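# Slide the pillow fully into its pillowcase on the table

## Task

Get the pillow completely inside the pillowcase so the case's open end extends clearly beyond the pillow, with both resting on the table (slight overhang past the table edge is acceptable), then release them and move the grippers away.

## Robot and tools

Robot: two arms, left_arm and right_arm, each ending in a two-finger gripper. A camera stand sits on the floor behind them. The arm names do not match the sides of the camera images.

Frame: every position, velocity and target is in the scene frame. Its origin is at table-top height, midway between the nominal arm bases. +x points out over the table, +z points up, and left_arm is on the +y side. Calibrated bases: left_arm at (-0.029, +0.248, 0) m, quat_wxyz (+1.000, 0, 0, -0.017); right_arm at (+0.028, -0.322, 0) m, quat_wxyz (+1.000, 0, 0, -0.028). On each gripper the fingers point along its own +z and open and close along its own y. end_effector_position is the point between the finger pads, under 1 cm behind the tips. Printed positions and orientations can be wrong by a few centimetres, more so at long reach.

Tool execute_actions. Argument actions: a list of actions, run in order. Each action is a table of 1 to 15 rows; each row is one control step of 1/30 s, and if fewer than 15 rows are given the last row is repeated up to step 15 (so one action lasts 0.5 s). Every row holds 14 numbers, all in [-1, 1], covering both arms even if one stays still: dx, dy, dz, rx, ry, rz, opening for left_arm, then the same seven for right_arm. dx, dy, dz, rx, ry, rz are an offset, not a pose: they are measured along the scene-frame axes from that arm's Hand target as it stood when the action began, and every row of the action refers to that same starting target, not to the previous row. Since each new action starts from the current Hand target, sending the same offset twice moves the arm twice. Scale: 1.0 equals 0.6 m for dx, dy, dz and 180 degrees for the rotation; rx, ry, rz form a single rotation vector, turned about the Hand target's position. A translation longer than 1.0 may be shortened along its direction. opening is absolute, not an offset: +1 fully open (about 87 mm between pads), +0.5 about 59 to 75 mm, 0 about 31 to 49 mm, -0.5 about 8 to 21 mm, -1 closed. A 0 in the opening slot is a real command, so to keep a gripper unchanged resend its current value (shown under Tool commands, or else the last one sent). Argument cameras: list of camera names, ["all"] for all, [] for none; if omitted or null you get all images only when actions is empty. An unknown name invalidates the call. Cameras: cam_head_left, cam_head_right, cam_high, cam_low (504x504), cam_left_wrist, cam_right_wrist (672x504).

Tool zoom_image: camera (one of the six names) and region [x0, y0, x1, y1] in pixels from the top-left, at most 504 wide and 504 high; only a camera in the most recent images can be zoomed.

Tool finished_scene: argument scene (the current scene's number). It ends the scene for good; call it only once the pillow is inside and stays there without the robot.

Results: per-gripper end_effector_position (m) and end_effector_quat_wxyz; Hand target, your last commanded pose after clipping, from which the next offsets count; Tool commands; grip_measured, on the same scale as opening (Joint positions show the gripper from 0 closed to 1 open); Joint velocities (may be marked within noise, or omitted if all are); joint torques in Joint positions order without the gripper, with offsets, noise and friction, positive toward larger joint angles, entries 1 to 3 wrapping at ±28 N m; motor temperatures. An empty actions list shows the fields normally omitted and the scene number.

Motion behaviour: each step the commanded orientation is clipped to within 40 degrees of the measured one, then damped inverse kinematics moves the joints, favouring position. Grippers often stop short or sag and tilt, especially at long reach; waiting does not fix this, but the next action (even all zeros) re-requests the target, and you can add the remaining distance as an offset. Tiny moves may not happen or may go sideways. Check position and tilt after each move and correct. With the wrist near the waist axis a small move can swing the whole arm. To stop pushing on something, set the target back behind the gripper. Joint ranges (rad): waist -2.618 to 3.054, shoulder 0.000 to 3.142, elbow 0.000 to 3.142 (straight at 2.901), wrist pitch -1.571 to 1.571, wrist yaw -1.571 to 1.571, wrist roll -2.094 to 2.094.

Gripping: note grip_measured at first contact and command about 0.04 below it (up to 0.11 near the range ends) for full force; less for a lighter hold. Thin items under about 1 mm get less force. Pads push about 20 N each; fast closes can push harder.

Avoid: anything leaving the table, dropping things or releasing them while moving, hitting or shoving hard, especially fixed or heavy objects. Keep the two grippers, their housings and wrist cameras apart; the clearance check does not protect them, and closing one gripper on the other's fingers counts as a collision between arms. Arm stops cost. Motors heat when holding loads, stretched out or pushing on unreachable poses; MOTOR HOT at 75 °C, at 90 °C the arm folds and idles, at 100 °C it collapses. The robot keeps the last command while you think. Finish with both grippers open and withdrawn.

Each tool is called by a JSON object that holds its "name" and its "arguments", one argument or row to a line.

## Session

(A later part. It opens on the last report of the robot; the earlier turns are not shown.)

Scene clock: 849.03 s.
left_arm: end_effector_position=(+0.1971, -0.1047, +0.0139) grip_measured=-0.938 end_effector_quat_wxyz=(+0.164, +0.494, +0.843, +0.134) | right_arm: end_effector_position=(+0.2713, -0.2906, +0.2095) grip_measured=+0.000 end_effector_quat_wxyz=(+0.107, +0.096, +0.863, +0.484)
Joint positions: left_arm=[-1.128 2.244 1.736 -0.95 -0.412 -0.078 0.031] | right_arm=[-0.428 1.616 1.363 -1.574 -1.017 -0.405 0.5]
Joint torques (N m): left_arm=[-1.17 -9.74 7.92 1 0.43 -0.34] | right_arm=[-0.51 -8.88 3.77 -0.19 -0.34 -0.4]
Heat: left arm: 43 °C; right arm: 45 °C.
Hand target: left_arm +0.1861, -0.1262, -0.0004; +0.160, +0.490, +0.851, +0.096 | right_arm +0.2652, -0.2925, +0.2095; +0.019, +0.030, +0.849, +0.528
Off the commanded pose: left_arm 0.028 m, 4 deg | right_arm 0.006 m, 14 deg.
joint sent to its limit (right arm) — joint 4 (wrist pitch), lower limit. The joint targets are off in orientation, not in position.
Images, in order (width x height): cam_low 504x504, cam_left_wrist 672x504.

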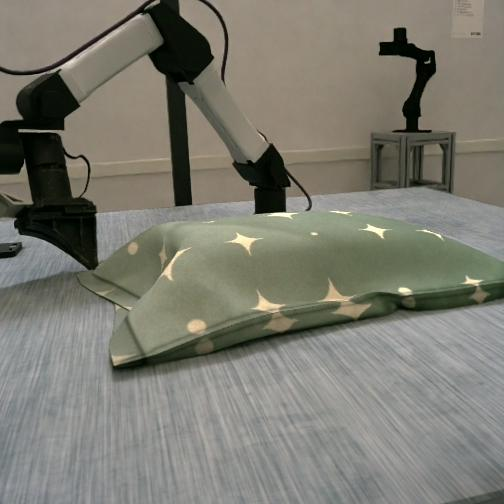

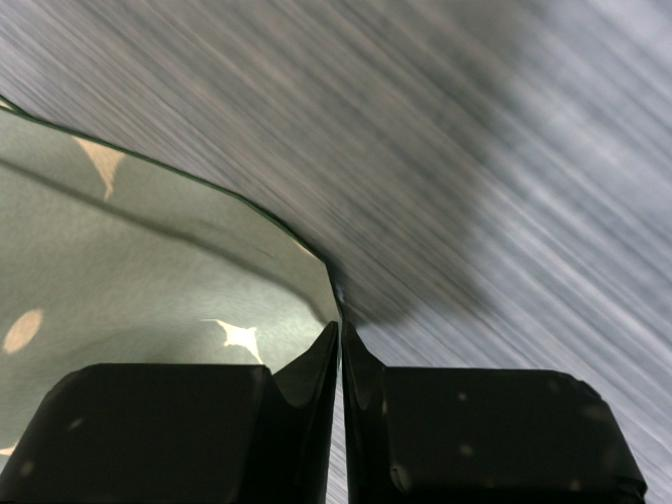

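{"name": "execute_actions", "arguments": {
  "actions": [
    [[0.005,0.02,0,0,0,0,-0.7,0,0,0,0,0,0,0]],
    [[0,0,0,0,0,0,-0.2,0,0,0,0,0,0,0]],
    [[0,0,0,0,0,0,0.3,0,0,0,0,0,0,0]],
    [[0,0,0.08,0,0,0,0.4,0,0,0,0,0,0,0]],
    [[-0.02,0.08,0.1,0,0,0,0.4,0,0,0,0,0,0,0]],
    [[-0.02,0.12,0.05,0,0,0,0.4,0,0,0,0,0,0,0]]
  ],
  "cameras": ["cam_high","cam_low","cam_head_left","cam_right_wrist"]
}}

{"name": "zoom_image", "arguments": {
  "camera": "cam_high",
  "region": [180, 210, 360, 330]
}}

{"name": "zoom_image", "arguments": {
  "camera": "cam_low",
  "region": [60, 190, 330, 380]
}}

Scene clock: 861.40 s.
left_arm: end_effector_position=(+0.1672, +0.0036, +0.1360) grip_measured=+0.400 end_effector_quat_wxyz=(+0.161, +0.488, +0.852, +0.102) | right_arm: end_effector_position=(+0.2713, -0.2906, +0.2095) grip_measured=+0.000 end_effector_quat_wxyz=(+0.107, +0.096, +0.863, +0.484)
Joint positions: left_arm=[-1.049 1.705 1.48 -1.174 -0.344 -0.013 0.7] | right_arm=[-0.428 1.616 1.363 -1.574 -1.017 -0.405 0.5]
Joint torques (N m): left_arm=[0.38 -9.87 5.45 0.64 0.01 -0.01] | right_arm=[-0.57 -8.92 3.79 -0.18 -0.34 -0.4]
Heat: left arm: 45 °C; right arm: 44 °C.
Hand target: left_arm +0.1651, +0.0056, +0.1376; +0.160, +0.490, +0.851, +0.096 | right_arm +0.2652, -0.2925, +0.2095; +0.019, +0.030, +0.849, +0.528
Off the commanded pose: left_arm 0.003 m, 1 deg | right_arm 0.006 m, 14 deg.
joint sent to its limit (right arm) — joint 4 (wrist pitch), lower limit. The joint targets are off in orientation, not in position.
Images, in order (width x height): cam_head_left 504x504, cam_high 504x504, cam_low 504x504, cam_right_wrist 672x504.

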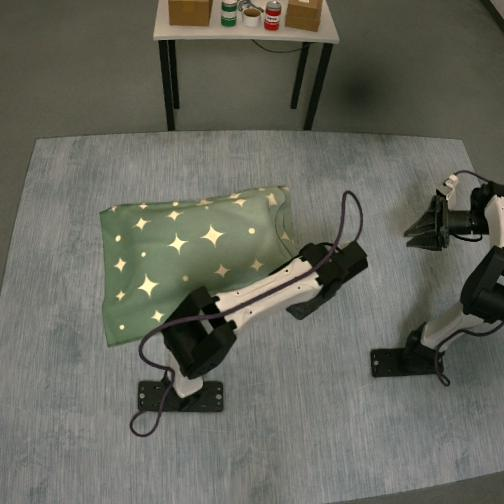

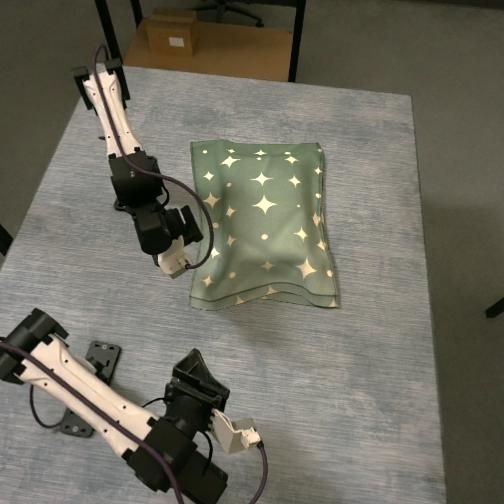

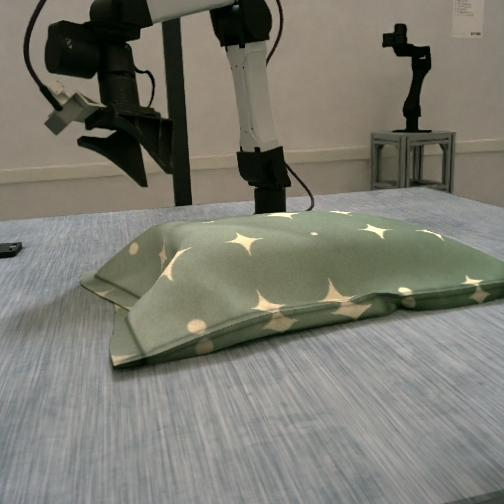

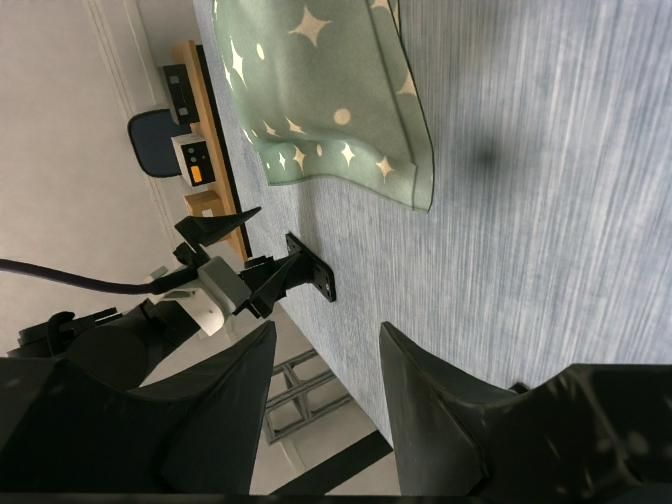

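Scaled by 2.800 from the camera's image (finer frame: 720x720).

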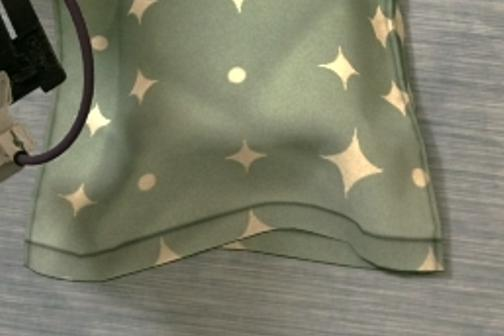

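Scaled by 1.867 from the camera's image (finer frame: 720x720).

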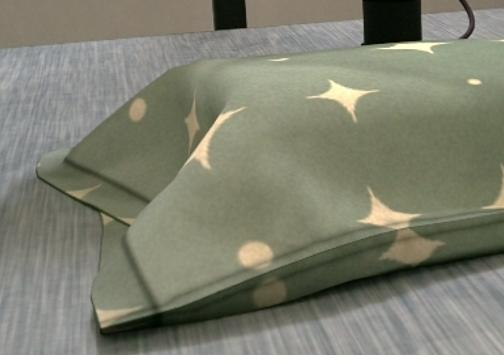

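{"name": "execute_actions", "arguments": {
  "actions": [
    [[-0.03,0.1,0.08,0,0,0,0.4,0,0,0,0,0,0,0]],
    [[-0.02,0.06,0.0,0,0,0,0.4,0,0,0,0,0,0,0]]
  ],
  "cameras": ["cam_high"]
}}

Scene clock: 868.97 s.
left_arm: end_effector_position=(+0.1374, +0.0986, +0.1864) grip_measured=+0.400 end_effector_quat_wxyz=(+0.164, +0.489, +0.851, +0.100) | right_arm: end_effector_position=(+0.2713, -0.2906, +0.2095) grip_measured=+0.000 end_effector_quat_wxyz=(+0.107, +0.096, +0.863, +0.484)
Joint positions: left_arm=[-0.967 1.345 1.338 -1.355 -0.328 0.076 0.7] | right_arm=[-0.428 1.616 1.363 -1.574 -1.017 -0.405 0.5]
Joint torques (N m): left_arm=[0.76 -5.83 5.22 0.67 0.04 0] | right_arm=[-0.54 -8.91 3.79 -0.19 -0.34 -0.4]
Heat: left arm: 45 °C; right arm: 44 °C.
Hand target: left_arm +0.1350, +0.1017, +0.1857; +0.160, +0.490, +0.851, +0.096 | right_arm +0.2652, -0.2925, +0.2095; +0.019, +0.030, +0.849, +0.528
Off the commanded pose: left_arm 0.004 m, 1 deg | right_arm 0.006 m, 14 deg.
joint sent to its limit (right arm) — joint 4 (wrist pitch), lower limit. The joint targets are off in orientation, not in position.

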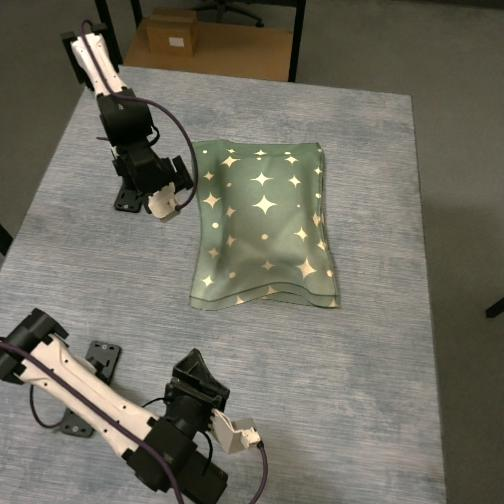

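{"name": "finished_scene", "arguments": {
  "scene": 2
}}

The scene is finished: the task was done.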